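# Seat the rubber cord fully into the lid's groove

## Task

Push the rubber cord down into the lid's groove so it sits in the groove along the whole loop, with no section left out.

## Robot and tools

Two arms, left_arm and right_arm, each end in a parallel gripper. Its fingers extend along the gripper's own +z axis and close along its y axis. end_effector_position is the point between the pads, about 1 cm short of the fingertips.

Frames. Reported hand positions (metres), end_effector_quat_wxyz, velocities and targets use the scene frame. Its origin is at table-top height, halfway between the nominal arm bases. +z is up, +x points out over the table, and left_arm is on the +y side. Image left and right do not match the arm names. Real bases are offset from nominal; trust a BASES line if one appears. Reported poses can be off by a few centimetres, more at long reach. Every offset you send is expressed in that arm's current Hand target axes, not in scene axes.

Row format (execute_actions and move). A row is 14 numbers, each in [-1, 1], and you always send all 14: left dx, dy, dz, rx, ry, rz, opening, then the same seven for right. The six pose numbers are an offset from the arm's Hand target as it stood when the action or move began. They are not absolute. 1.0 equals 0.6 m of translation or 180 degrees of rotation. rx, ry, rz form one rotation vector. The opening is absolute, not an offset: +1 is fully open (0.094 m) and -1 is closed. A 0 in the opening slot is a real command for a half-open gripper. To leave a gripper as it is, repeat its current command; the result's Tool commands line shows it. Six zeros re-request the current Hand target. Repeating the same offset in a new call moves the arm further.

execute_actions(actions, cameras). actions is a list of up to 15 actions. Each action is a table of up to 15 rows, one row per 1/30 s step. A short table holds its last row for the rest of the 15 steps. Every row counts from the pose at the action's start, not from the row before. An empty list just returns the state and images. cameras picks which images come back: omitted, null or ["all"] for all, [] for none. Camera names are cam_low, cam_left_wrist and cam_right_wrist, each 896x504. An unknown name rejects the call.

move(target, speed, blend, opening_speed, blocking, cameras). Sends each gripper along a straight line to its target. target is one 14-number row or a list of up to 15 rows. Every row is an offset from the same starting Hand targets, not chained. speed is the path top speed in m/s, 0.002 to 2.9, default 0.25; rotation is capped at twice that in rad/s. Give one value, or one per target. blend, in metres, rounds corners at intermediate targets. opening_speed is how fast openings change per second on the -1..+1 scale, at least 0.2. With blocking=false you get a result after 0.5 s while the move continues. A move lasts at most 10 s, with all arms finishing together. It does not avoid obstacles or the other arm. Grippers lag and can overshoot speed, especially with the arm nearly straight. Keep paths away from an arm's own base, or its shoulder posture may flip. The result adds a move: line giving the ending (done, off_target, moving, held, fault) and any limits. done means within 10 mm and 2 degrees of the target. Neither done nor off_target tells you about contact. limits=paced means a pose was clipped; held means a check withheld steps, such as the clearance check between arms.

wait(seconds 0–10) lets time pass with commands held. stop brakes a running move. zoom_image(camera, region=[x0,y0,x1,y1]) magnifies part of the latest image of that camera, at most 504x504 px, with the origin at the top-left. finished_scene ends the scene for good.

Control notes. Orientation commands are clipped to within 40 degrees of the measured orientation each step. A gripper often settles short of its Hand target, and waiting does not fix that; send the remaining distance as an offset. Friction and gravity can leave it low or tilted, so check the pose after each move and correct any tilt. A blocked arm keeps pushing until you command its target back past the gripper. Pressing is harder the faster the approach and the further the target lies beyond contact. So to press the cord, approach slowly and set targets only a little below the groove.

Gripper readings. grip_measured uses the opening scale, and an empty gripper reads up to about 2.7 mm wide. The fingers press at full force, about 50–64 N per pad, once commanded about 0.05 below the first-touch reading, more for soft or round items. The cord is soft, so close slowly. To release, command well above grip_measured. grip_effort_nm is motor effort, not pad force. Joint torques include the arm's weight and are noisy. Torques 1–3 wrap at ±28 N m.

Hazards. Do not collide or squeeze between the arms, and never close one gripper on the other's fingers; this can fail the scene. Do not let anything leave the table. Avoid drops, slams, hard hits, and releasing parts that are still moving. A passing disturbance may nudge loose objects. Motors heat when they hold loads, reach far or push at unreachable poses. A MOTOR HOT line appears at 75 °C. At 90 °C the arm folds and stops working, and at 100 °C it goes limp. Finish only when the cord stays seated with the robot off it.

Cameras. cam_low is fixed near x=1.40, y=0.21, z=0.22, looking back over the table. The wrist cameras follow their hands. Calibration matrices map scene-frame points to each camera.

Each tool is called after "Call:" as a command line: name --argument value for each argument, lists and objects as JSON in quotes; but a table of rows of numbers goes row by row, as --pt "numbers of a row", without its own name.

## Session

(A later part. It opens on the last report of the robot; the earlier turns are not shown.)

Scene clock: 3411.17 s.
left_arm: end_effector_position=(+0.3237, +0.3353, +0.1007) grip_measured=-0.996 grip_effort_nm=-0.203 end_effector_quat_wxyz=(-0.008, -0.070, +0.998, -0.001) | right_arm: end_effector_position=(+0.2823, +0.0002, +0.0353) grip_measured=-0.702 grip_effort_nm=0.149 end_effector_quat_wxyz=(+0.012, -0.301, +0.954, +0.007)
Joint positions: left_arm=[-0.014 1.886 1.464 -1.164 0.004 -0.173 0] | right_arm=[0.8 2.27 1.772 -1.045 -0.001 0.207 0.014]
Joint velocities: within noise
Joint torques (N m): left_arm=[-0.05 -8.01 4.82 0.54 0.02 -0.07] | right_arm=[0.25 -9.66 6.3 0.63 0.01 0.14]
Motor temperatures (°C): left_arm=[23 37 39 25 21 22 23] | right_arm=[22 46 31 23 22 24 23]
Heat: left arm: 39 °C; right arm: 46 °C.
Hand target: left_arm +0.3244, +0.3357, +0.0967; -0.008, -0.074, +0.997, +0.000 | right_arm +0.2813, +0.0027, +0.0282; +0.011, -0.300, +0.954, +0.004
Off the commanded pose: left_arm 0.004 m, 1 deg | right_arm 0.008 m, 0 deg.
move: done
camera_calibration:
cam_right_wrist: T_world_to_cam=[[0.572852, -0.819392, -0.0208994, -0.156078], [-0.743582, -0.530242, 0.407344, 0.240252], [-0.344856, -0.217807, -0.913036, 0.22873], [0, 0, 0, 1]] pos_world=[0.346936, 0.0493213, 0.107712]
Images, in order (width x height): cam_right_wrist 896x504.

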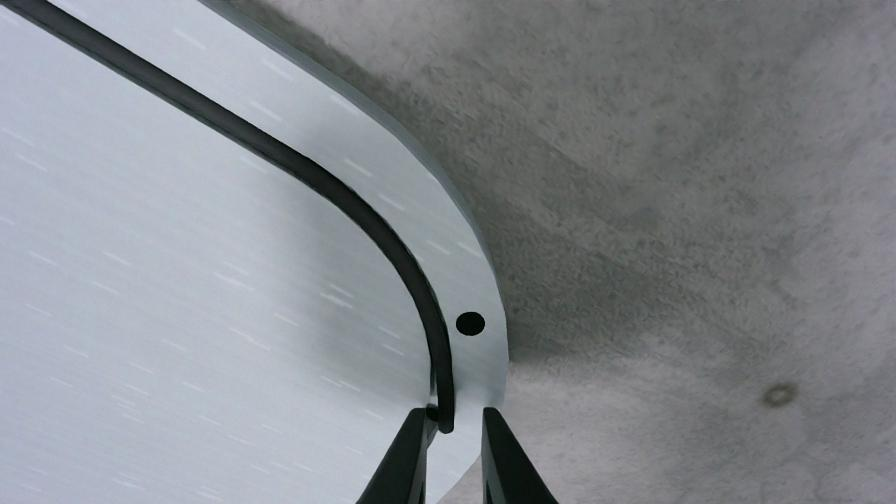

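Call:
move --pt "0 0 0 0 0 0 -1 -0.002 0.003 0.012 0 0 0 -0.7" --pt "0 0 0 0 0 0 -1 -0.002 0.003 0.012 0 0 0 -0.94" --speed 0.1 --opening_speed 0.5 --cameras '["cam_right_wrist"]'

Call:
zoom_image --camera "cam_right_wrist" --region '[360, 250, 560, 504]'

Scene clock: 3416.67 s.
left_arm: end_effector_position=(+0.3237, +0.3353, +0.1007) grip_measured=-0.996 grip_effort_nm=-0.212 end_effector_quat_wxyz=(-0.008, -0.070, +0.998, -0.001) | right_arm: end_effector_position=(+0.2833, +0.0030, +0.0277) grip_measured=-0.936 grip_effort_nm=-0.276 end_effector_quat_wxyz=(+0.013, -0.301, +0.954, +0.008)
Joint positions: left_arm=[-0.014 1.886 1.464 -1.164 0.004 -0.173 0] | right_arm=[0.803 2.289 1.772 -1.025 -0.001 0.21 0.003]
Joint velocities: within noise
Joint torques (N m): left_arm=[-0.03 -7.95 4.72 0.51 0.01 0] | right_arm=[0.31 -9.87 6.09 0.64 0 0.13]
Motor temperatures (°C): left_arm=[23 37 39 25 21 22 23] | right_arm=[22 46 31 23 22 24 23]
Heat: left arm: 39 °C; right arm: 46 °C.
Hand target: left_arm +0.3244, +0.3357, +0.0967; -0.008, -0.074, +0.997, +0.000 | right_arm +0.2814, +0.0051, +0.0210; +0.011, -0.300, +0.954, +0.004
Off the commanded pose: left_arm 0.004 m, 1 deg | right_arm 0.007 m, 0 deg.
move: done
camera_calibration:
cam_right_wrist: T_world_to_cam=[[0.572561, -0.819587, -0.0212264, -0.154452], [-0.744039, -0.530309, 0.406422, 0.245734], [-0.344355, -0.216908, -0.913439, 0.222636], [0, 0, 0, 1]] pos_world=[0.347935, 0.0520191, 0.100214]
Images, in order (width x height): cam_right_wrist 896x504.

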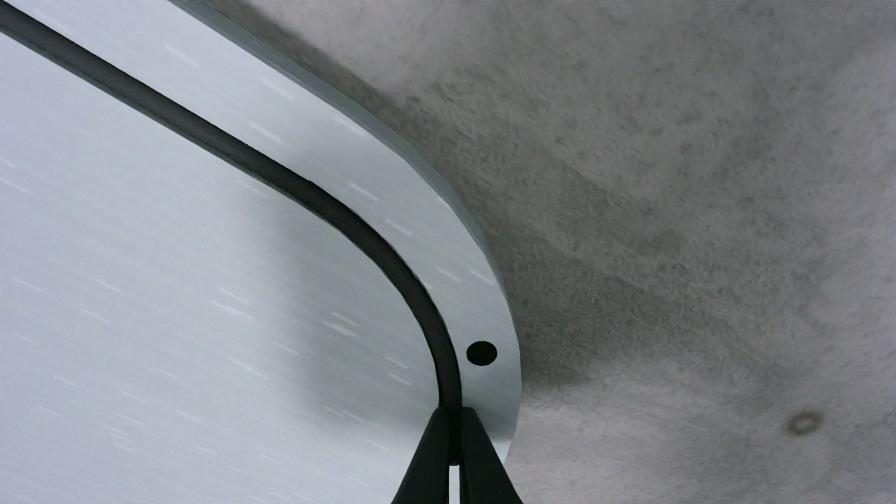

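Scaled by 1.984 from the camera's 896x504 image, which has a finer 1280x720 frame.

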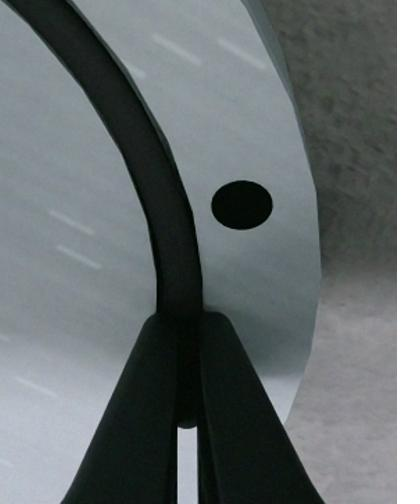

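Call:
move --pt "0 0 0 0 0 0 -1 -0.012 0.003 -0.004 0 0 0 -0.95" --speed 0.05 --cameras '["cam_right_wrist"]'

Call:
zoom_image --camera "cam_right_wrist" --region '[360, 250, 560, 504]'

Scene clock: 3420.80 s.
left_arm: end_effector_position=(+0.3237, +0.3353, +0.1007) grip_measured=-0.996 grip_effort_nm=-0.208 end_effector_quat_wxyz=(-0.008, -0.070, +0.998, -0.001) | right_arm: end_effector_position=(+0.2852, +0.0049, +0.0268) grip_measured=-0.949 grip_effort_nm=-0.691 end_effector_quat_wxyz=(+0.009, -0.301, +0.954, +0.005)
Joint positions: left_arm=[-0.014 1.886 1.464 -1.164 0.004 -0.173 0] | right_arm=[0.803 2.31 1.805 -1.046 -0.001 0.211 0.002]
Joint velocities: left_arm=[within noise] | right_arm=[-0.022 -0.012 0.002 0.037 -0.007 -0.022 -0.005]
Joint torques (N m): left_arm=[-0.27 -7.91 4.74 0.54 0.04 -0.04] | right_arm=[0.32 -9.63 8.02 0.5 0 0.14]
Motor temperatures (°C): left_arm=[23 37 39 25 21 22 23] | right_arm=[22 46 32 23 22 24 23]
Heat: left arm: 39 °C; right arm: 46 °C.
Hand target: left_arm +0.3244, +0.3357, +0.0967; -0.008, -0.074, +0.997, +0.000 | right_arm +0.2862, +0.0106, +0.0236; +0.011, -0.300, +0.954, +0.004
Off the commanded pose: left_arm 0.004 m, 1 deg | right_arm 0.007 m, 0 deg.
move: done
camera_calibration:
cam_right_wrist: T_world_to_cam=[[0.571846, -0.820133, -0.0193175, -0.15374], [-0.741873, -0.527043, 0.414549, 0.247661], [-0.350166, -0.222727, -0.909822, 0.224482], [0, 0, 0, 1]] pos_world=[0.350255, 0.0544389, 0.0986011]
Images, in order (width x height): cam_right_wrist 896x504.

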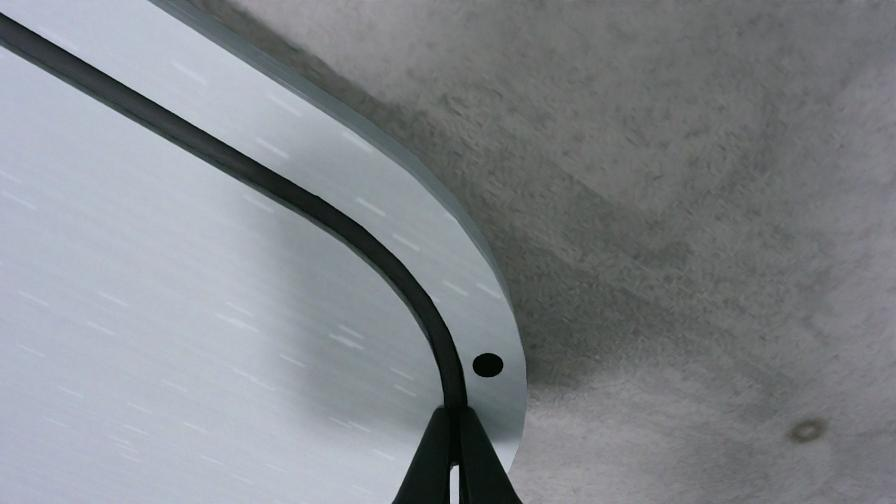

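Scaled by 1.984 from the camera's 896x504 image, which has a finer 1280x720 frame.

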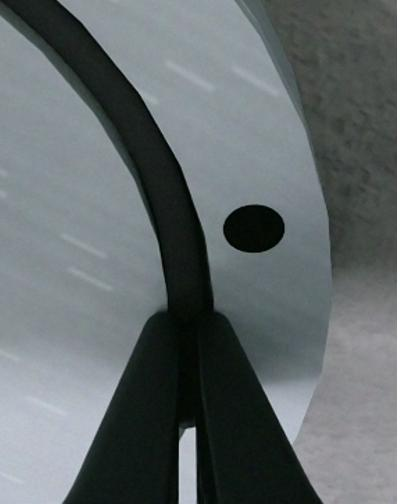

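Call:
execute_actions --actions '[]' --cameras '["cam_right_wrist"]'

Call:
zoom_image --camera "cam_right_wrist" --region '[360, 250, 560, 504]'

Scene clock: 3440.47 s.
left_arm: end_effector_position=(+0.3237, +0.3353, +0.1007) grip_measured=-0.996 grip_effort_nm=-0.208 end_effector_quat_wxyz=(-0.008, -0.070, +0.998, -0.001) | right_arm: end_effector_position=(+0.2851, +0.0049, +0.0266) grip_measured=-0.949 grip_effort_nm=-0.696 end_effector_quat_wxyz=(+0.008, -0.300, +0.954, +0.005)
Joint positions: left_arm=[-0.014 1.886 1.464 -1.164 0.004 -0.173 0] | right_arm=[0.803 2.31 1.805 -1.046 -0.001 0.212 0.002]
Joint velocities: left_arm=[within noise] | right_arm=[0.002 -0.007 -0.002 -0.081 -0.081 -0.066 -0.004]
Joint torques (N m): left_arm=[-0.09 -8.06 4.89 0.55 0.02 -0.12] | right_arm=[0.32 -9.65 7.91 0.53 -0.03 0.12]
Motor temperatures (°C): left_arm=[23 37 39 25 21 22 23] | right_arm=[22 47 32 23 22 24 23]
Heat: left arm: 39 °C; right arm: 47 °C.
Hand target: left_arm +0.3244, +0.3357, +0.0967; -0.008, -0.074, +0.997, +0.000 | right_arm +0.2862, +0.0106, +0.0235; +0.011, -0.300, +0.954, +0.004
Tool commands: left_gripper/opening=-1.0 right_gripper/opening=-0.95
Off the commanded pose: left_arm 0.004 m, 1 deg | right_arm 0.007 m, 0 deg.
camera_calibration:
cam_right_wrist: T_world_to_cam=[[0.571525, -0.820359, -0.0192363, -0.153709], [-0.741987, -0.526652, 0.414841, 0.247683], [-0.350449, -0.222819, -0.909691, 0.224369], [0, 0, 0, 1]] pos_world=[0.350256, 0.0543399, 0.0984006]
Images, in order (width x height): cam_right_wrist 896x504.

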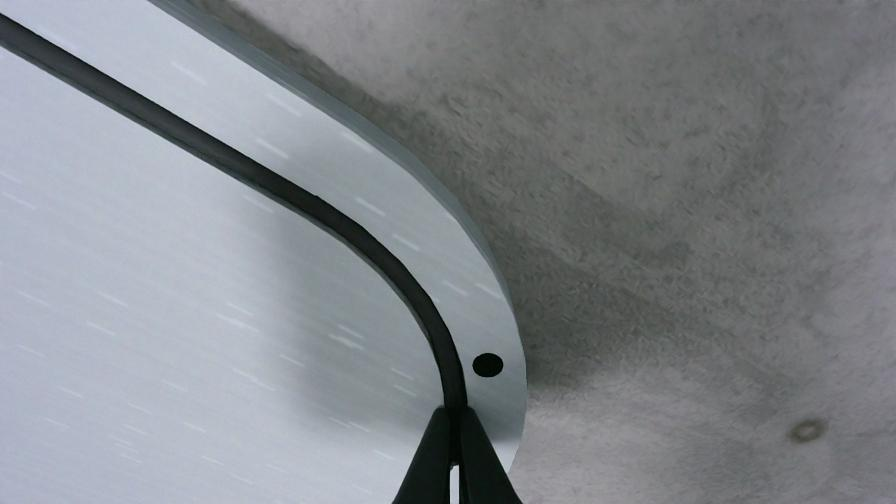

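Scaled by 1.984 from the camera's 896x504 image, which has a finer 1280x720 frame.

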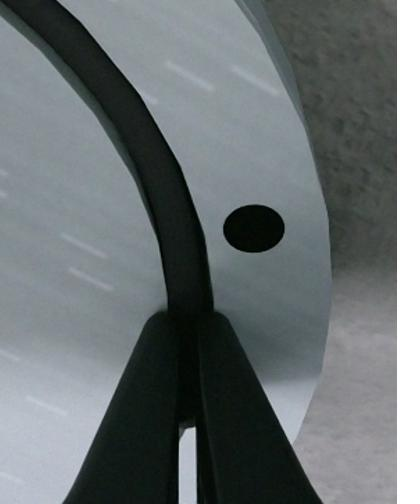

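Call:
move --pt "0 0 0 0 0 0 -1 0 0 0.012 0 0 0 -0.95" --pt "0 0 0 0 0 0 -1 0 0 0.012 0 0 0 -0.7" --pt "0 0 0 0 0 0 -1 0 0 -0.06 0 0 0 -0.7" --pt "0 0 0 0 0 0 -1 0 0 -0.06 0 0 0 -1" --speed 0.1 --cameras '["cam_right_wrist"]'

Call:
zoom_image --camera "cam_right_wrist" --region '[360, 250, 560, 504]'

Scene clock: 3447.47 s.
left_arm: end_effector_position=(+0.3237, +0.3353, +0.1007) grip_measured=-0.996 grip_effort_nm=-0.203 end_effector_quat_wxyz=(-0.008, -0.070, +0.998, -0.001) | right_arm: end_effector_position=(+0.2840, +0.0047, +0.0470) grip_measured=-0.989 grip_effort_nm=-0.603 end_effector_quat_wxyz=(-0.001, -0.301, +0.954, -0.001)
Joint positions: left_arm=[-0.014 1.886 1.464 -1.164 0.004 -0.173 0] | right_arm=[0.805 2.31 1.888 -1.152 0 0.212 0.001]
Joint velocities: within noise
Joint torques (N m): left_arm=[0.09 -7.88 4.96 0.5 0.02 -0.09] | right_arm=[0.18 -12.88 8.05 0.32 -0.01 0.12]
Motor temperatures (°C): left_arm=[23 37 39 25 21 22 23] | right_arm=[22 47 32 23 22 24 23]
Heat: left arm: 39 °C; right arm: 47 °C.
Hand target: left_arm +0.3244, +0.3357, +0.0967; -0.008, -0.074, +0.997, +0.000 | right_arm +0.2856, +0.0100, +0.0595; +0.011, -0.300, +0.954, +0.004
Off the commanded pose: left_arm 0.004 m, 1 deg | right_arm 0.014 m, 2 deg.
move: off_target (right_arm); target 2's new opening was sent with right_arm's hand 0.012 m and 0 deg from that target; target 4's new opening was sent with right_arm's hand 0.014 m and 1 deg from that target
camera_calibration:
cam_right_wrist: T_world_to_cam=[[0.572511, -0.819784, -0.0135991, -0.153355], [-0.734806, -0.520382, 0.435043, 0.235287], [-0.363718, -0.239074, -0.900307, 0.245817], [0, 0, 0, 1]] pos_world=[0.350096, 0.0554891, 0.116865]
Images, in order (width x height): cam_right_wrist 896x504.

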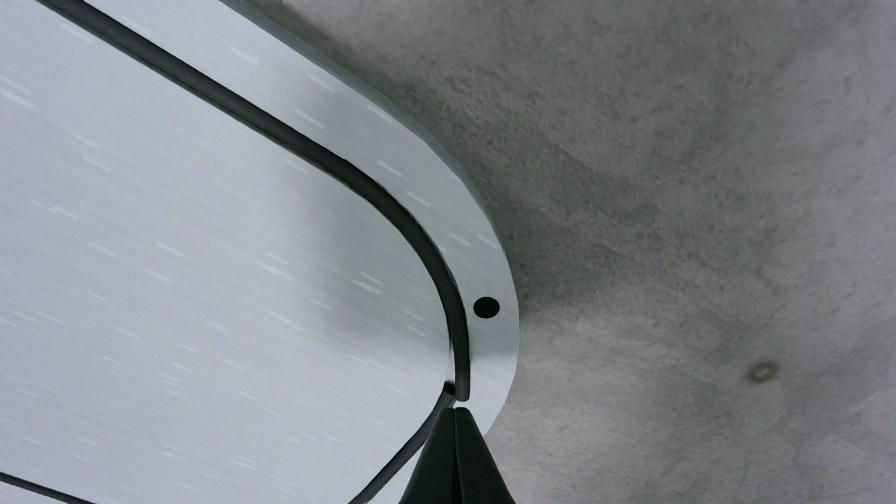

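Scaled by 1.984 from the camera's 896x504 image, which has a finer 1280x720 frame.

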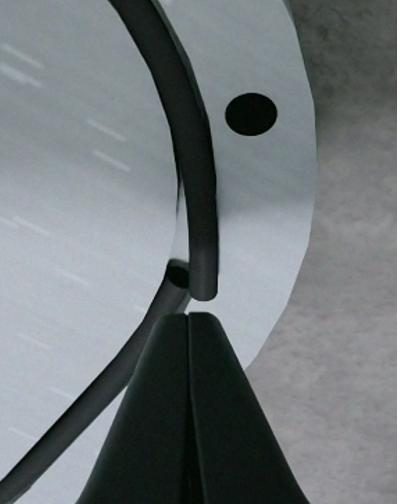

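Call:
zoom_image --camera "cam_right_wrist" --region '[380, 180, 540, 420]'

Call:
zoom_image --camera "cam_right_wrist" --region '[200, 60, 400, 260]'

Scaled by 2.100 from the camera's 896x504 image, which has a finer 1280x720 frame.

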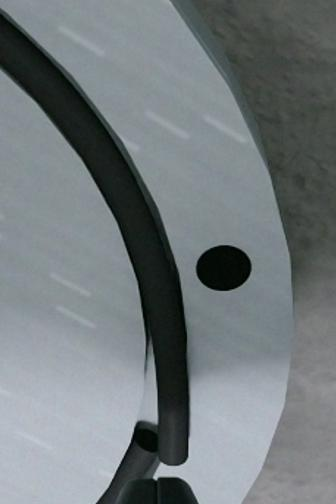

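Scaled by 2.520 from the camera's 896x504 image, which has a finer 1280x720 frame.

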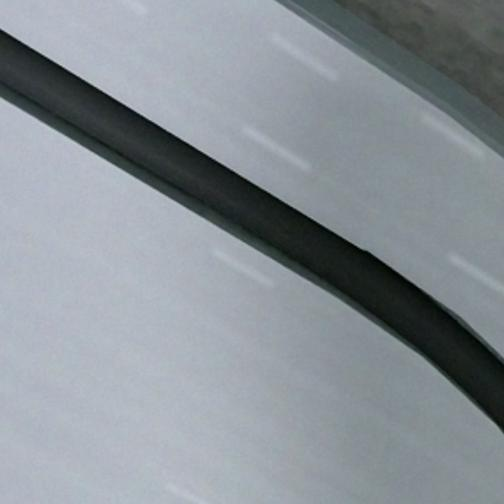

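Call:
move --pt "0 0 0 0 0 0 -1 0.014 -0.005 -0.02 0 0 0 -1" --pt "0 0 0 0 0 0 -1 0.014 -0.005 0.03 0 0 0 -1" --speed 0.1 --cameras '["cam_right_wrist"]'

Call:
zoom_image --camera "cam_right_wrist" --region '[360, 250, 560, 504]'

Scene clock: 3472.00 s.
left_arm: end_effector_position=(+0.3237, +0.3353, +0.1007) grip_measured=-0.996 grip_effort_nm=-0.203 end_effector_quat_wxyz=(-0.008, -0.070, +0.998, -0.001) | right_arm: end_effector_position=(+0.2796, +0.0001, +0.0359) grip_measured=-0.989 grip_effort_nm=-0.603 end_effector_quat_wxyz=(+0.000, -0.301, +0.954, +0.000)
Joint positions: left_arm=[-0.014 1.886 1.464 -1.164 0.004 -0.173 0] | right_arm=[0.805 2.289 1.808 -1.088 0 0.212 0.001]
Joint velocities: within noise
Joint torques (N m): left_arm=[-0.03 -7.94 4.82 0.57 0.02 -0.06] | right_arm=[0.02 -12.68 5.83 0.54 0 0.12]
Motor temperatures (°C): left_arm=[23 37 39 25 21 22 23] | right_arm=[22 52 32 23 22 24 23]
Heat: left arm: 39 °C; right arm: 52 °C.
Hand target: left_arm +0.3244, +0.3357, +0.0967; -0.008, -0.074, +0.997, +0.000 | right_arm +0.2808, +0.0031, +0.0414; +0.011, -0.300, +0.954, +0.004
Off the commanded pose: left_arm 0.004 m, 1 deg | right_arm 0.006 m, 1 deg.
move: done
camera_calibration:
cam_right_wrist: T_world_to_cam=[[0.572562, -0.819734, -0.0144234, -0.154795], [-0.735917, -0.521613, 0.431679, 0.234928], [-0.361385, -0.236548, -0.901912, 0.232636], [0, 0, 0, 1]] pos_world=[0.345588, 0.050681, 0.106171]
Images, in order (width x height): cam_right_wrist 896x504.

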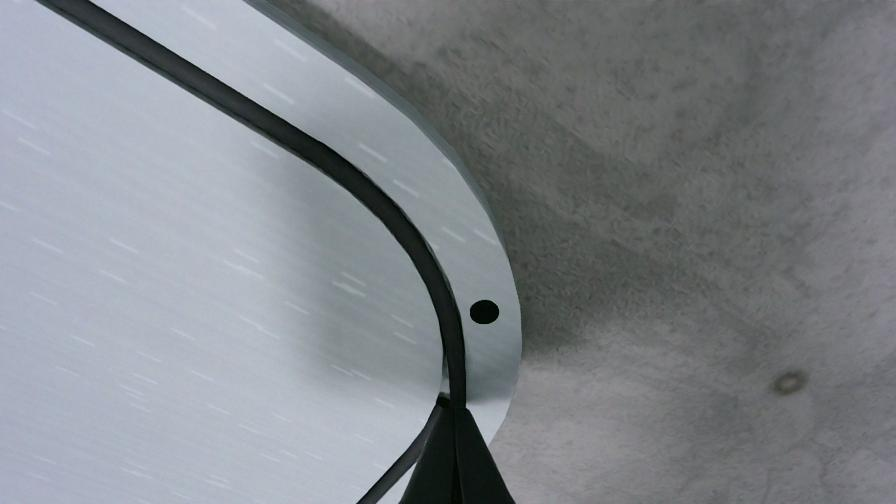

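Scaled by 1.984 from the camera's 896x504 image, which has a finer 1280x720 frame.

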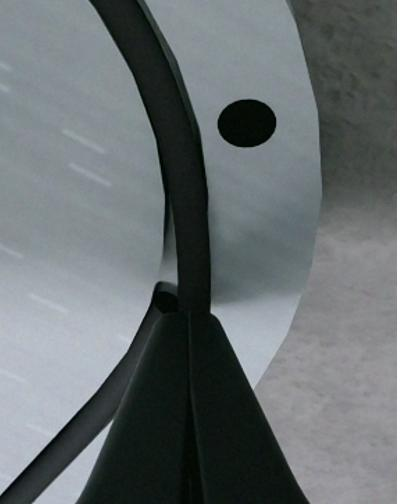

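Call:
move --pt "0 0 0 0 0 0 -1 0 0 -0.05 0 0 0 -1" --pt "0 0 0 0 0 0 -1 -0.026 -0.004 -0.05 0 0 0 -1" --pt "0 0 0 0 0 0 -1 -0.026 -0.004 0.006 0 0 0 -1" --speed 0.1 --cameras '["cam_right_wrist"]'

Call:
zoom_image --camera "cam_right_wrist" --region '[360, 250, 560, 504]'

Scene clock: 3477.90 s.
left_arm: end_effector_position=(+0.3237, +0.3353, +0.1007) grip_measured=-0.996 grip_effort_nm=-0.203 end_effector_quat_wxyz=(-0.008, -0.070, +0.998, -0.001) | right_arm: end_effector_position=(+0.2906, +0.0119, +0.0420) grip_measured=-0.989 grip_effort_nm=-0.603 end_effector_quat_wxyz=(+0.009, -0.301, +0.954, +0.005)
Joint positions: left_arm=[-0.014 1.886 1.464 -1.164 0.004 -0.173 0] | right_arm=[0.805 2.331 1.904 -1.122 0 0.212 0.001]
Joint velocities: within noise
Joint torques (N m): left_arm=[0.01 -7.9 4.88 0.53 0.02 -0.06] | right_arm=[-1.03 -10.88 6.27 0.62 0 -0.01]
Motor temperatures (°C): left_arm=[23 37 39 25 21 22 23] | right_arm=[22 51 32 23 22 24 23]
Heat: left arm: 39 °C; right arm: 51 °C.
Hand target: left_arm +0.3244, +0.3357, +0.0967; -0.008, -0.074, +0.997, +0.000 | right_arm +0.2950, +0.0100, +0.0381; +0.011, -0.300, +0.954, +0.004
Off the commanded pose: left_arm 0.004 m, 1 deg | right_arm 0.006 m, 0 deg.
move: done
camera_calibration:
cam_right_wrist: T_world_to_cam=[[0.572746, -0.819518, -0.0187736, -0.151233], [-0.741888, -0.527961, 0.41335, 0.24908], [-0.348659, -0.222817, -0.910379, 0.241325], [0, 0, 0, 1]] pos_world=[0.355548, 0.0613374, 0.113901]
Images, in order (width x height): cam_right_wrist 896x504.

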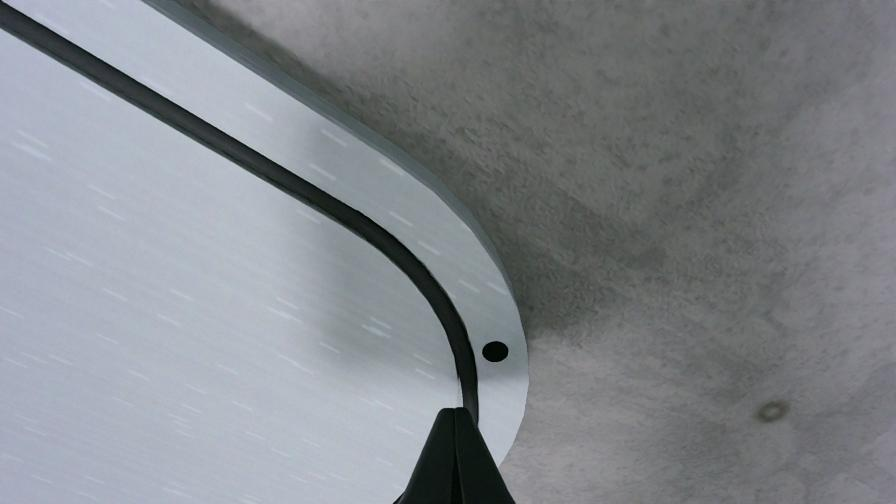

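Scaled by 1.984 from the camera's 896x504 image, which has a finer 1280x720 frame.

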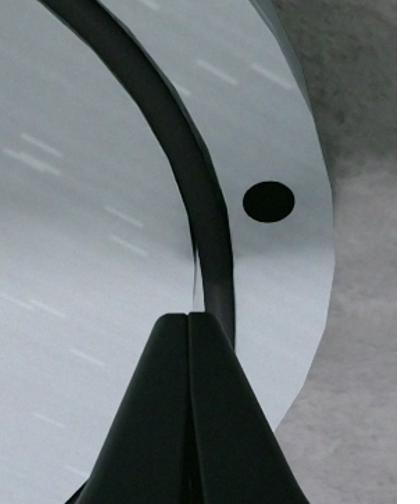

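Call:
move --pt "0 0 0 0 0 0 -1 0 0 -0.05 0 0 0 -1" --pt "0 0 0 0 0 0 -1 0 -0.012 -0.05 0 0 0 -1" --pt "0 0 0 0 0 0 -1 0 -0.012 0.01 0 0 0 -1" --speed 0.1 --cameras '["cam_right_wrist"]'

Call:
zoom_image --camera "cam_right_wrist" --region '[360, 250, 560, 504]'

Scene clock: 3483.80 s.
left_arm: end_effector_position=(+0.3237, +0.3353, +0.1007) grip_measured=-0.996 grip_effort_nm=-0.208 end_effector_quat_wxyz=(-0.008, -0.070, +0.998, -0.001) | right_arm: end_effector_position=(+0.2965, +0.0060, +0.0368) grip_measured=-0.989 grip_effort_nm=-0.603 end_effector_quat_wxyz=(+0.011, -0.299, +0.954, +0.006)
Joint positions: left_arm=[-0.014 1.886 1.464 -1.164 0.004 -0.173 0] | right_arm=[0.787 2.331 1.883 -1.098 0 0.199 0.001]
Joint velocities: within noise
Joint torques (N m): left_arm=[0.05 -7.98 4.89 0.54 0.02 -0.05] | right_arm=[-0.81 -10.86 5.96 0.6 0 -0.05]
Motor temperatures (°C): left_arm=[23 37 39 25 21 22 23] | right_arm=[22 51 32 23 22 24 23]
Heat: left arm: 39 °C; right arm: 51 °C.
Hand target: left_arm +0.3244, +0.3357, +0.0967; -0.008, -0.074, +0.997, +0.000 | right_arm +0.2992, +0.0043, +0.0320; +0.011, -0.300, +0.954, +0.004
Off the commanded pose: left_arm 0.004 m, 1 deg | right_arm 0.006 m, 0 deg.
move: done
camera_calibration:
cam_right_wrist: T_world_to_cam=[[0.568753, -0.822283, -0.0192526, -0.158225], [-0.745499, -0.52525, 0.410297, 0.253645], [-0.347493, -0.219005, -0.911749, 0.237041], [0, 0, 0, 1]] pos_world=[0.361453, 0.0550339, 0.109005]
Images, in order (width x height): cam_right_wrist 896x504.

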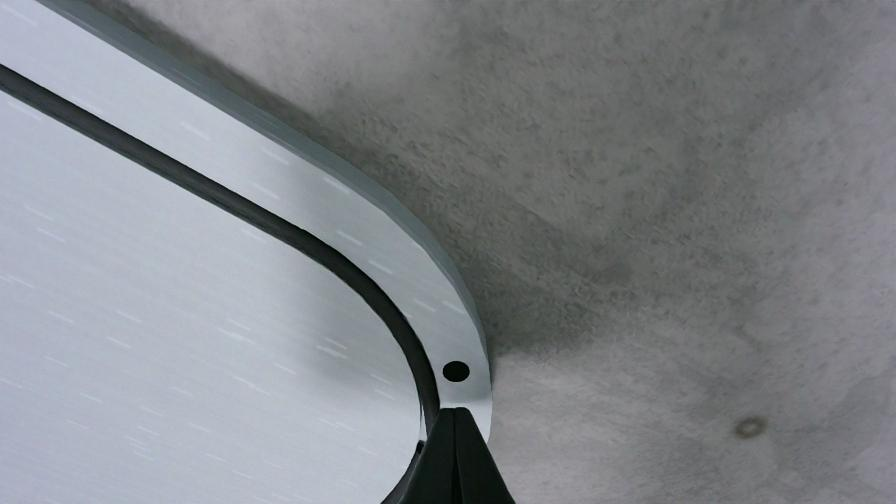

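Scaled by 1.984 from the camera's 896x504 image, which has a finer 1280x720 frame.

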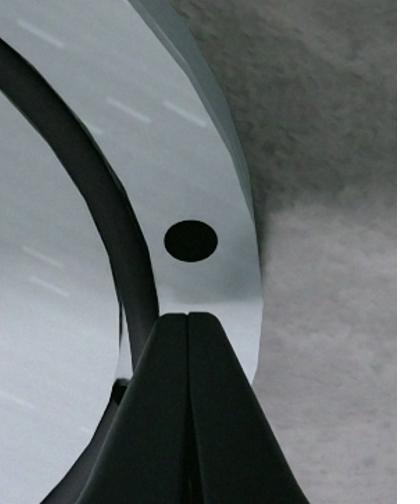

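Call:
move --pt "0 0 0 0 0 0 -1 0 0 -0.05 0 0 0 -1" --pt "0 0 0 0 0 0 -1 0 0.0085 -0.05 0 0 0 -1" --pt "0 0 0 0 0 0 -1 0 0.0085 0.01 0 0 0 -1" --speed 0.1 --cameras '["cam_right_wrist"]'

Call:
zoom_image --camera "cam_right_wrist" --region '[360, 250, 560, 504]'

Scene clock: 3493.87 s.
left_arm: end_effector_position=(+0.3237, +0.3353, +0.1007) grip_measured=-0.996 grip_effort_nm=-0.208 end_effector_quat_wxyz=(-0.008, -0.070, +0.998, -0.001) | right_arm: end_effector_position=(+0.2974, +0.0069, +0.0323) grip_measured=-0.989 grip_effort_nm=-0.603 end_effector_quat_wxyz=(+0.012, -0.299, +0.954, +0.007)
Joint positions: left_arm=[-0.014 1.886 1.464 -1.164 0.004 -0.173 0] | right_arm=[0.787 2.338 1.876 -1.082 0 0.199 0.001]
Joint velocities: within noise
Joint torques (N m): left_arm=[0.06 -8.09 4.86 0.51 0.01 -0.01] | right_arm=[0.12 -10.54 6.02 0.68 0 0.08]
Motor temperatures (°C): left_arm=[23 37 39 25 21 22 23] | right_arm=[22 51 32 23 22 24 23]
Heat: left arm: 39 °C; right arm: 51 °C.
Hand target: left_arm +0.3244, +0.3357, +0.0967; -0.008, -0.074, +0.997, +0.000 | right_arm +0.2963, +0.0085, +0.0260; +0.011, -0.300, +0.954, +0.004
Off the commanded pose: left_arm 0.004 m, 1 deg | right_arm 0.007 m, 0 deg.
move: done
camera_calibration:
cam_right_wrist: T_world_to_cam=[[0.568794, -0.822243, -0.0197288, -0.158074], [-0.746263, -0.526022, 0.407912, 0.256987], [-0.345781, -0.217295, -0.912808, 0.232969], [0, 0, 0, 1]] pos_world=[0.362248, 0.0558284, 0.104709]
Images, in order (width x height): cam_right_wrist 896x504.

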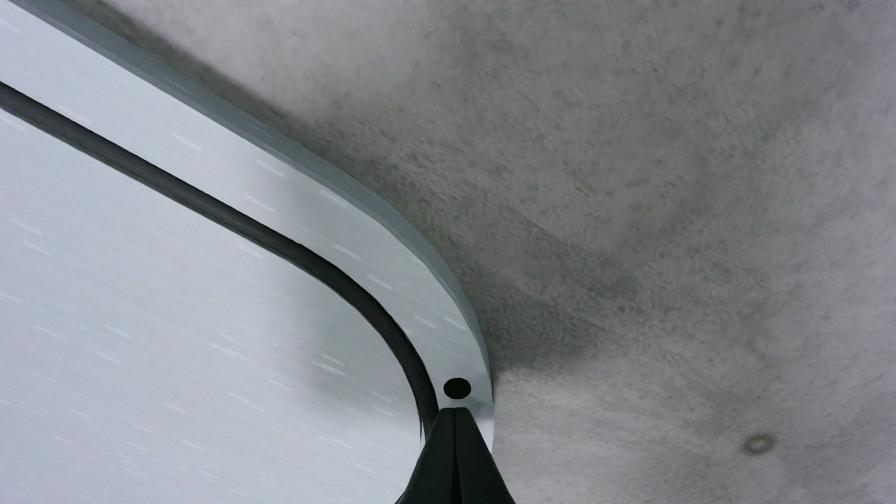

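Scaled by 1.984 from the camera's 896x504 image, which has a finer 1280x720 frame.

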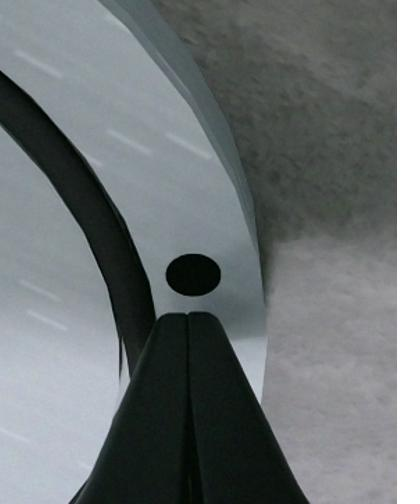

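Call:
move --pt "0 0 0 0 0 0 -1 0.009 -0.004 -0.04 0 0 0 -1" --pt "0 0 0 0 0 0 -1 0.009 -0.004 0.010 0 0 0 -1" --speed 0.1 --cameras '["cam_right_wrist"]'

Call:
zoom_image --camera "cam_right_wrist" --region '[360, 250, 560, 504]'

Scene clock: 3499.27 s.
left_arm: end_effector_position=(+0.3237, +0.3353, +0.1007) grip_measured=-0.996 grip_effort_nm=-0.212 end_effector_quat_wxyz=(-0.008, -0.070, +0.998, -0.001) | right_arm: end_effector_position=(+0.2918, +0.0011, +0.0259) grip_measured=-0.989 grip_effort_nm=-0.598 end_effector_quat_wxyz=(+0.002, -0.299, +0.954, +0.001)
Joint positions: left_arm=[-0.014 1.886 1.464 -1.164 0.004 -0.173 0] | right_arm=[0.787 2.333 1.842 -1.074 0 0.199 0.001]
Joint velocities: within noise
Joint torques (N m): left_arm=[0.16 -7.83 4.81 0.54 0.04 -0.09] | right_arm=[-0.14 -11.45 4.46 0.91 -0.02 0.05]
Motor temperatures (°C): left_arm=[23 37 39 25 21 22 23] | right_arm=[22 52 32 23 22 24 23]
Heat: left arm: 39 °C; right arm: 52 °C.
Hand target: left_arm +0.3244, +0.3357, +0.0967; -0.008, -0.074, +0.997, +0.000 | right_arm +0.2935, +0.0036, +0.0200; +0.011, -0.300, +0.954, +0.004
Off the commanded pose: left_arm 0.004 m, 1 deg | right_arm 0.007 m, 1 deg.
move: done
camera_calibration:
cam_right_wrist: T_world_to_cam=[[0.568572, -0.82249, -0.0153989, -0.159853], [-0.739959, -0.519519, 0.427271, 0.250072], [-0.359426, -0.231539, -0.903993, 0.227754], [0, 0, 0, 1]] pos_world=[0.357791, 0.0511737, 0.0965783]
Images, in order (width x height): cam_right_wrist 896x504.

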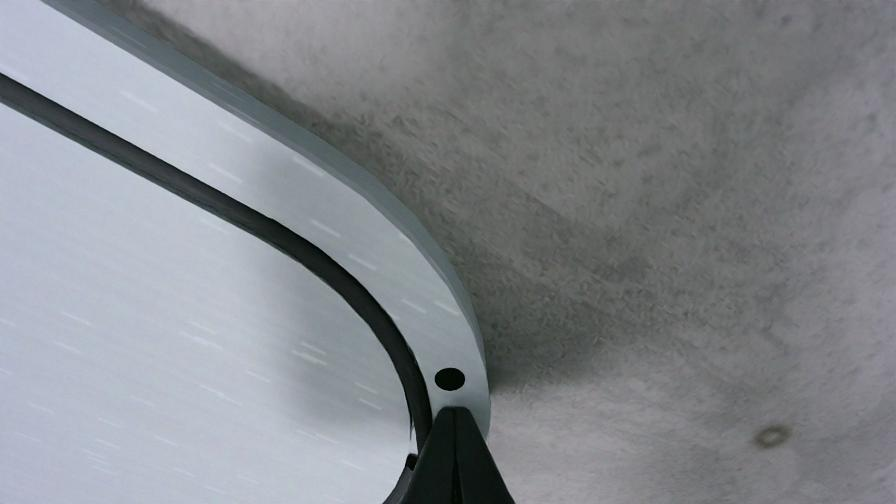

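Scaled by 1.984 from the camera's 896x504 image, which has a finer 1280x720 frame.

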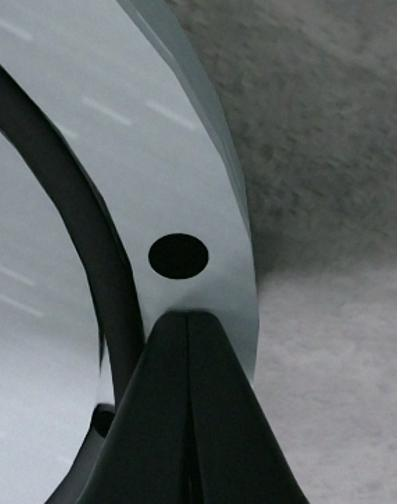

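Call:
move --pt "0 0 0 0 0 0 -1 0.009 -0.003 -0.012 0 0 0 -1" --pt "0 0 0 0 0 0 -1 0.009 -0.003 0.001 0 0 0 -1" --pt "0 0 0 0 0 0 -1 0.009 0.018 0.001 0 0 0 -1" --speed 0.04 --cameras '["cam_right_wrist"]'

Call:
zoom_image --camera "cam_right_wrist" --region '[360, 250, 560, 504]'

Scene clock: 3503.33 s.
left_arm: end_effector_position=(+0.3237, +0.3353, +0.1007) grip_measured=-0.996 grip_effort_nm=-0.198 end_effector_quat_wxyz=(-0.008, -0.070, +0.998, -0.001) | right_arm: end_effector_position=(+0.2911, +0.0013, +0.0259) grip_measured=-0.989 grip_effort_nm=-0.603 end_effector_quat_wxyz=(+0.017, -0.296, +0.955, -0.004)
Joint positions: left_arm=[-0.014 1.886 1.464 -1.164 0.004 -0.173 0] | right_arm=[0.797 2.311 1.803 -1.038 0.024 0.213 0.001]
Joint velocities: within noise
Joint torques (N m): left_arm=[-0.02 -7.97 4.63 0.48 0.02 -0.1] | right_arm=[1.03 -10.51 5.53 0.7 -0.21 0.11]
Motor temperatures (°C): left_arm=[23 37 39 25 21 22 23] | right_arm=[22 51 32 23 22 24 23]
Heat: left arm: 39 °C; right arm: 51 °C.
Hand target: left_arm +0.3244, +0.3357, +0.0967; -0.008, -0.074, +0.997, +0.000 | right_arm +0.2828, +0.0093, +0.0192; +0.011, -0.300, +0.954, +0.004
Off the commanded pose: left_arm 0.004 m, 1 deg | right_arm 0.013 m, 1 deg.
move: off_target (right_arm)
camera_calibration:
cam_right_wrist: T_world_to_cam=[[0.564896, -0.825153, 0.00375402, -0.158683], [-0.755293, -0.515228, 0.405059, 0.254631], [-0.332301, -0.231652, -0.914283, 0.219842], [0, 0, 0, 1]] pos_world=[0.355014, 0.0511822, 0.0984533]
Images, in order (width x height): cam_right_wrist 896x504.

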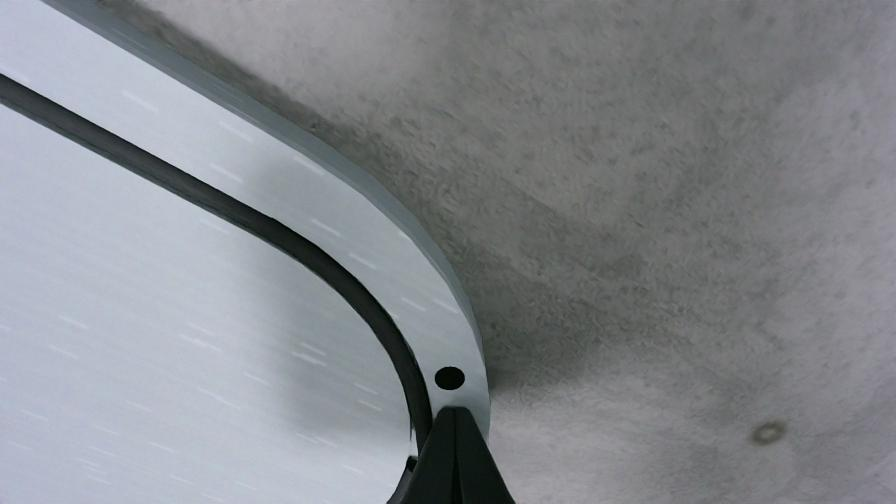

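Scaled by 1.984 from the camera's 896x504 image, which has a finer 1280x720 frame.

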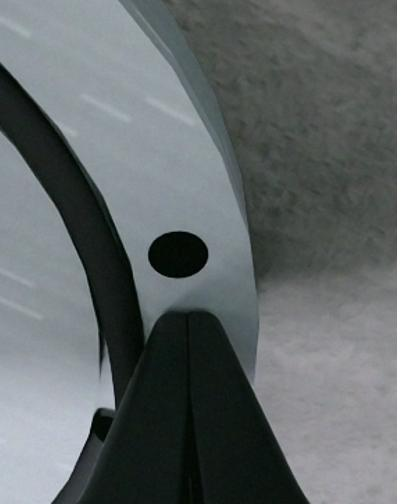

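Call:
move --pt "0 0 0 0 0 0 -1 0 -0.016 -0.05 0 0 0 -1" --pt "0 0 0 0 0 0 -1 0.002 -0.014 -0.005 0 0 0 -1" --pt "0 0 0 0 0 0 -1 0.002 0.004 -0.005 0 0 0 -1" --speed 0.08 --cameras '["cam_right_wrist"]'

Call:
zoom_image --camera "cam_right_wrist" --region '[360, 250, 560, 504]'

Scene clock: 3510.47 s.
left_arm: end_effector_position=(+0.3237, +0.3353, +0.1007) grip_measured=-0.996 grip_effort_nm=-0.203 end_effector_quat_wxyz=(-0.008, -0.070, +0.998, -0.001) | right_arm: end_effector_position=(+0.2855, -0.0007, +0.0261) grip_measured=-0.989 grip_effort_nm=-0.603 end_effector_quat_wxyz=(+0.008, -0.296, +0.955, -0.010)
Joint positions: left_arm=[-0.014 1.886 1.464 -1.164 0.004 -0.173 0] | right_arm=[0.803 2.311 1.804 -1.06 0.024 0.22 0.001]
Joint velocities: within noise
Joint torques (N m): left_arm=[0.17 -7.86 4.79 0.5 0 -0.04] | right_arm=[1.03 -11.03 5.63 0.81 -0.2 0.11]
Motor temperatures (°C): left_arm=[23 37 39 25 21 22 23] | right_arm=[22 50 32 23 22 24 23]
Heat: left arm: 39 °C; right arm: 50 °C.
Hand target: left_arm +0.3244, +0.3357, +0.0967; -0.008, -0.074, +0.997, +0.000 | right_arm +0.2804, +0.0107, +0.0223; +0.011, -0.300, +0.954, +0.004
Off the commanded pose: left_arm 0.004 m, 1 deg | right_arm 0.013 m, 2 deg.
move: off_target (right_arm)
camera_calibration:
cam_right_wrist: T_world_to_cam=[[0.564756, -0.825216, 0.00830325, -0.157279], [-0.7493, -0.508533, 0.424197, 0.247068], [-0.345832, -0.24579, -0.905532, 0.22122], [0, 0, 0, 1]] pos_world=[0.350457, 0.0502267, 0.0968224]
Images, in order (width x height): cam_right_wrist 896x504.

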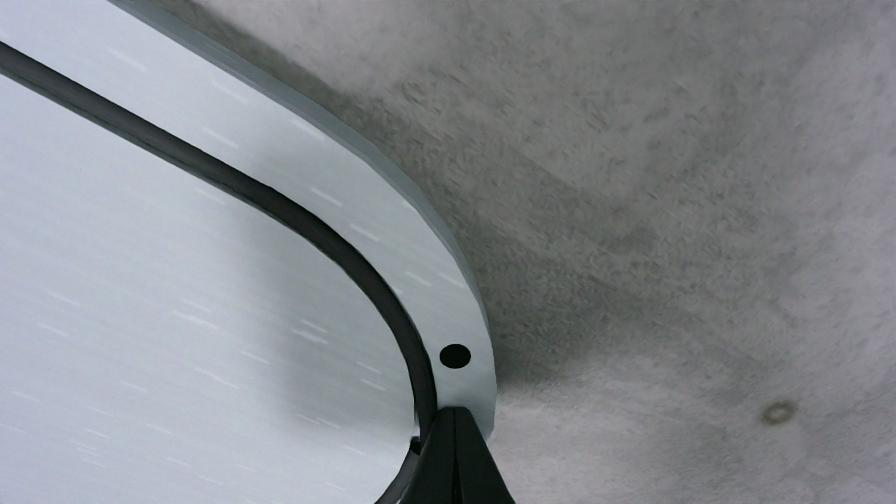

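Scaled by 1.984 from the camera's 896x504 image, which has a finer 1280x720 frame.

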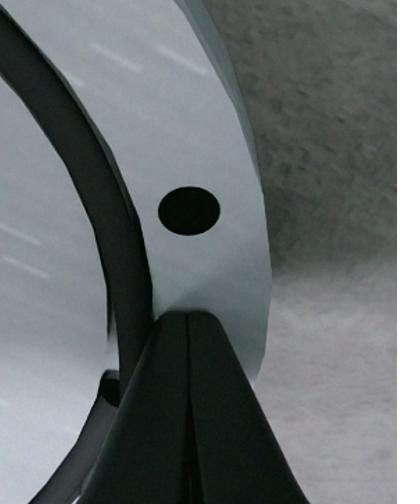

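Call:
move --pt "0 0 0 0 0 0 -1 0 0.005 -0.002 0 0 0 -1" --pt "0 0 0 0 0 0 -1 0.002 0.013 -0.002 0 0 0 -1" --speed 0.04 --cameras '["cam_right_wrist"]'

Call:
zoom_image --camera "cam_right_wrist" --region '[360, 250, 560, 504]'

Scene clock: 3514.30 s.
left_arm: end_effector_position=(+0.3237, +0.3353, +0.1007) grip_measured=-0.996 grip_effort_nm=-0.212 end_effector_quat_wxyz=(-0.008, -0.070, +0.998, -0.001) | right_arm: end_effector_position=(+0.2840, +0.0008, +0.0262) grip_measured=-0.989 grip_effort_nm=-0.608 end_effector_quat_wxyz=(+0.013, -0.294, +0.956, -0.018)
Joint positions: left_arm=[-0.014 1.886 1.464 -1.164 0.004 -0.173 0] | right_arm=[0.816 2.311 1.804 -1.06 0.044 0.238 0.001]
Joint velocities: within noise
Joint torques (N m): left_arm=[0.03 -7.98 4.83 0.54 -0.03 -0.07] | right_arm=[1.47 -10.91 6.13 0.75 -0.38 0.13]
Motor temperatures (°C): left_arm=[23 37 39 25 21 22 23] | right_arm=[22 50 31 23 22 24 23]
Heat: left arm: 39 °C; right arm: 50 °C.
Hand target: left_arm +0.3244, +0.3357, +0.0967; -0.008, -0.074, +0.997, +0.000 | right_arm +0.2750, +0.0163, +0.0235; +0.011, -0.300, +0.954, +0.004
Off the commanded pose: left_arm 0.004 m, 1 deg | right_arm 0.018 m, 3 deg.
move: off_target (right_arm)
camera_calibration:
cam_right_wrist: T_world_to_cam=[[0.559667, -0.828279, 0.0269522, -0.154364], [-0.75855, -0.498912, 0.419153, 0.249477], [-0.333729, -0.255031, -0.907516, 0.217835], [0, 0, 0, 1]] pos_world=[0.348331, 0.0521653, 0.0972798]
Images, in order (width x height): cam_right_wrist 896x504.

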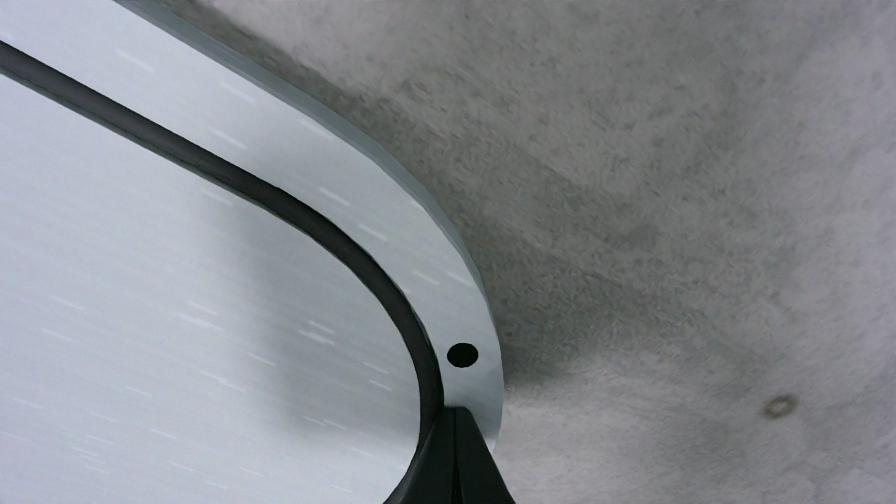

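Scaled by 1.984 from the camera's 896x504 image, which has a finer 1280x720 frame.

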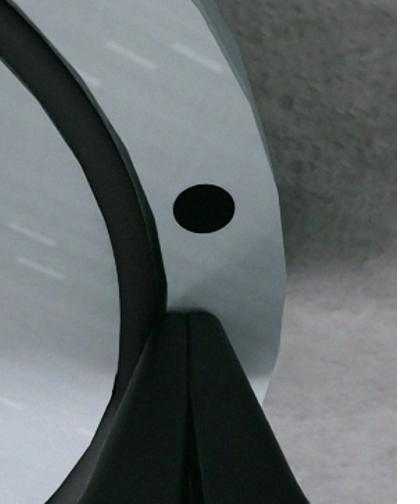

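Call:
move --target '[0,0,0,0,0,0,-1,0,-0.006,-0.03,0,0,0,-1]' --speed 0.08 --cameras '["cam_right_wrist"]'

Call:
zoom_image --camera "cam_right_wrist" --region '[360, 250, 560, 504]'

Scene clock: 3520.60 s.
left_arm: end_effector_position=(+0.3237, +0.3353, +0.1007) grip_measured=-0.996 grip_effort_nm=-0.212 end_effector_quat_wxyz=(-0.008, -0.070, +0.998, -0.001) | right_arm: end_effector_position=(+0.2765, +0.0059, +0.0285) grip_measured=-0.989 grip_effort_nm=-0.603 end_effector_quat_wxyz=(+0.002, -0.298, +0.955, -0.007)
Joint positions: left_arm=[-0.014 1.886 1.464 -1.164 0.004 -0.173 0] | right_arm=[0.825 2.311 1.814 -1.078 0.014 0.239 0.001]
Joint velocities: within noise
Joint torques (N m): left_arm=[0.03 -7.84 4.85 0.54 0.01 -0.06] | right_arm=[0.14 -13 7.86 0.3 -0.13 0.08]
Motor temperatures (°C): left_arm=[23 37 39 25 21 22 23] | right_arm=[22 50 31 23 22 24 23]
Heat: left arm: 39 °C; right arm: 50 °C.
Hand target: left_arm +0.3244, +0.3357, +0.0967; -0.008, -0.074, +0.997, +0.000 | right_arm +0.2766, +0.0132, +0.0415; +0.011, -0.300, +0.954, +0.004
Off the commanded pose: left_arm 0.004 m, 1 deg | right_arm 0.015 m, 2 deg.
move: off_target (right_arm)
camera_calibration:
cam_right_wrist: T_world_to_cam=[[0.566946, -0.823755, 0.000335906, -0.147144], [-0.742712, -0.510992, 0.432743, 0.240548], [-0.356302, -0.245591, -0.901517, 0.22482], [0, 0, 0, 1]] pos_world=[0.342185, 0.0569216, 0.0986333]
Images, in order (width x height): cam_right_wrist 896x504.

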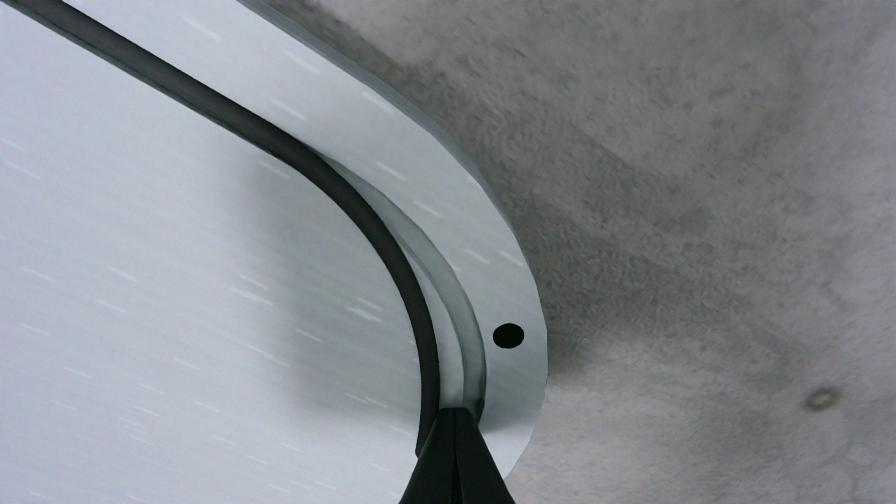

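Scaled by 1.984 from the camera's 896x504 image, which has a finer 1280x720 frame.

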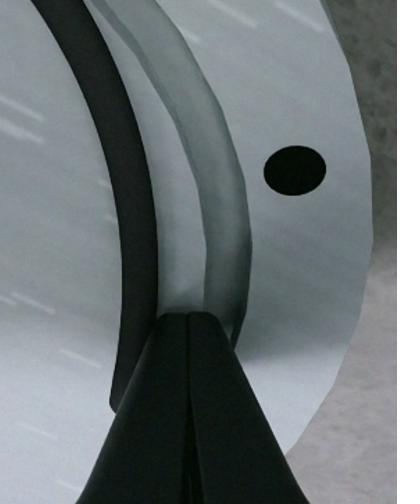

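Call:
move --pt "0 0 0 0 0 0 -1 0 0 -0.05 0 0 0 -1" --pt "0 0 0 0 0 0 -1 -0.0717 0.015 -0.07 0 0 -0.222 -1" --speed 0.15 --cameras '["cam_right_wrist"]'

Scene clock: 3534.10 s.
left_arm: end_effector_position=(+0.3237, +0.3353, +0.1007) grip_measured=-0.996 grip_effort_nm=-0.203 end_effector_quat_wxyz=(-0.008, -0.070, +0.998, -0.001) | right_arm: end_effector_position=(+0.3080, +0.0418, +0.0865) grip_measured=-0.989 grip_effort_nm=-0.603 end_effector_quat_wxyz=(+0.017, -0.602, +0.798, -0.003)
Joint positions: left_arm=[-0.014 1.886 1.464 -1.164 0.004 -0.173 0] | right_arm=[0.825 2.493 2.37 -1.416 0.012 -0.449 0.001]
Joint velocities: within noise
Joint torques (N m): left_arm=[0.02 -8.01 4.92 0.57 -0.01 -0.07] | right_arm=[-0.01 -11.06 8.21 0.35 -0.15 -0.04]
Motor temperatures (°C): left_arm=[23 37 39 25 21 22 23] | right_arm=[22 51 32 23 22 24 23]
Heat: left arm: 39 °C; right arm: 51 °C.
Hand target: left_arm +0.3244, +0.3357, +0.0967; -0.008, -0.074, +0.997, +0.000 | right_arm +0.3060, +0.0445, +0.0844; +0.012, -0.608, +0.794, +0.000
Off the commanded pose: left_arm 0.004 m, 1 deg | right_arm 0.004 m, 1 deg.
move: done
camera_calibration:
cam_right_wrist: T_world_to_cam=[[0.960909, -0.276667, 0.0104209, -0.280517], [-0.25635, -0.874866, 0.410967, 0.124582], [-0.104584, -0.397573, -0.911591, 0.226863], [0, 0, 0, 1]] pos_world=[0.325214, 0.121578, 0.158531]
Images, in order (width x height): cam_right_wrist 896x504.

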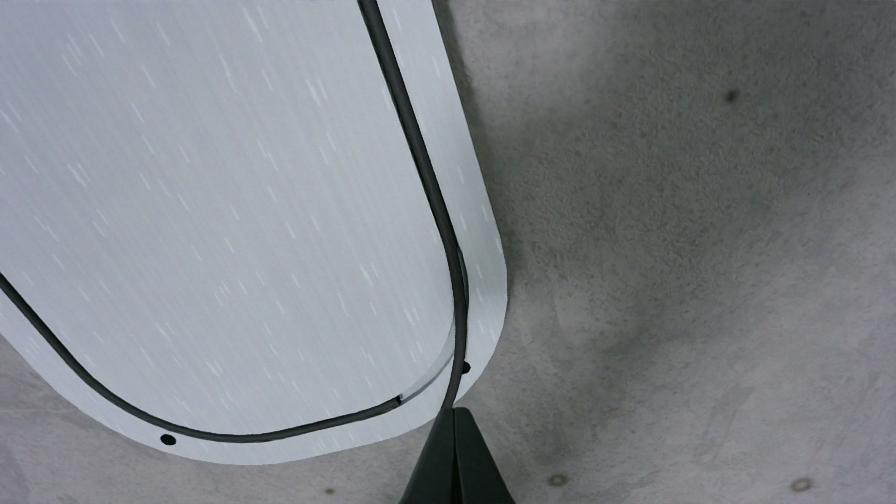

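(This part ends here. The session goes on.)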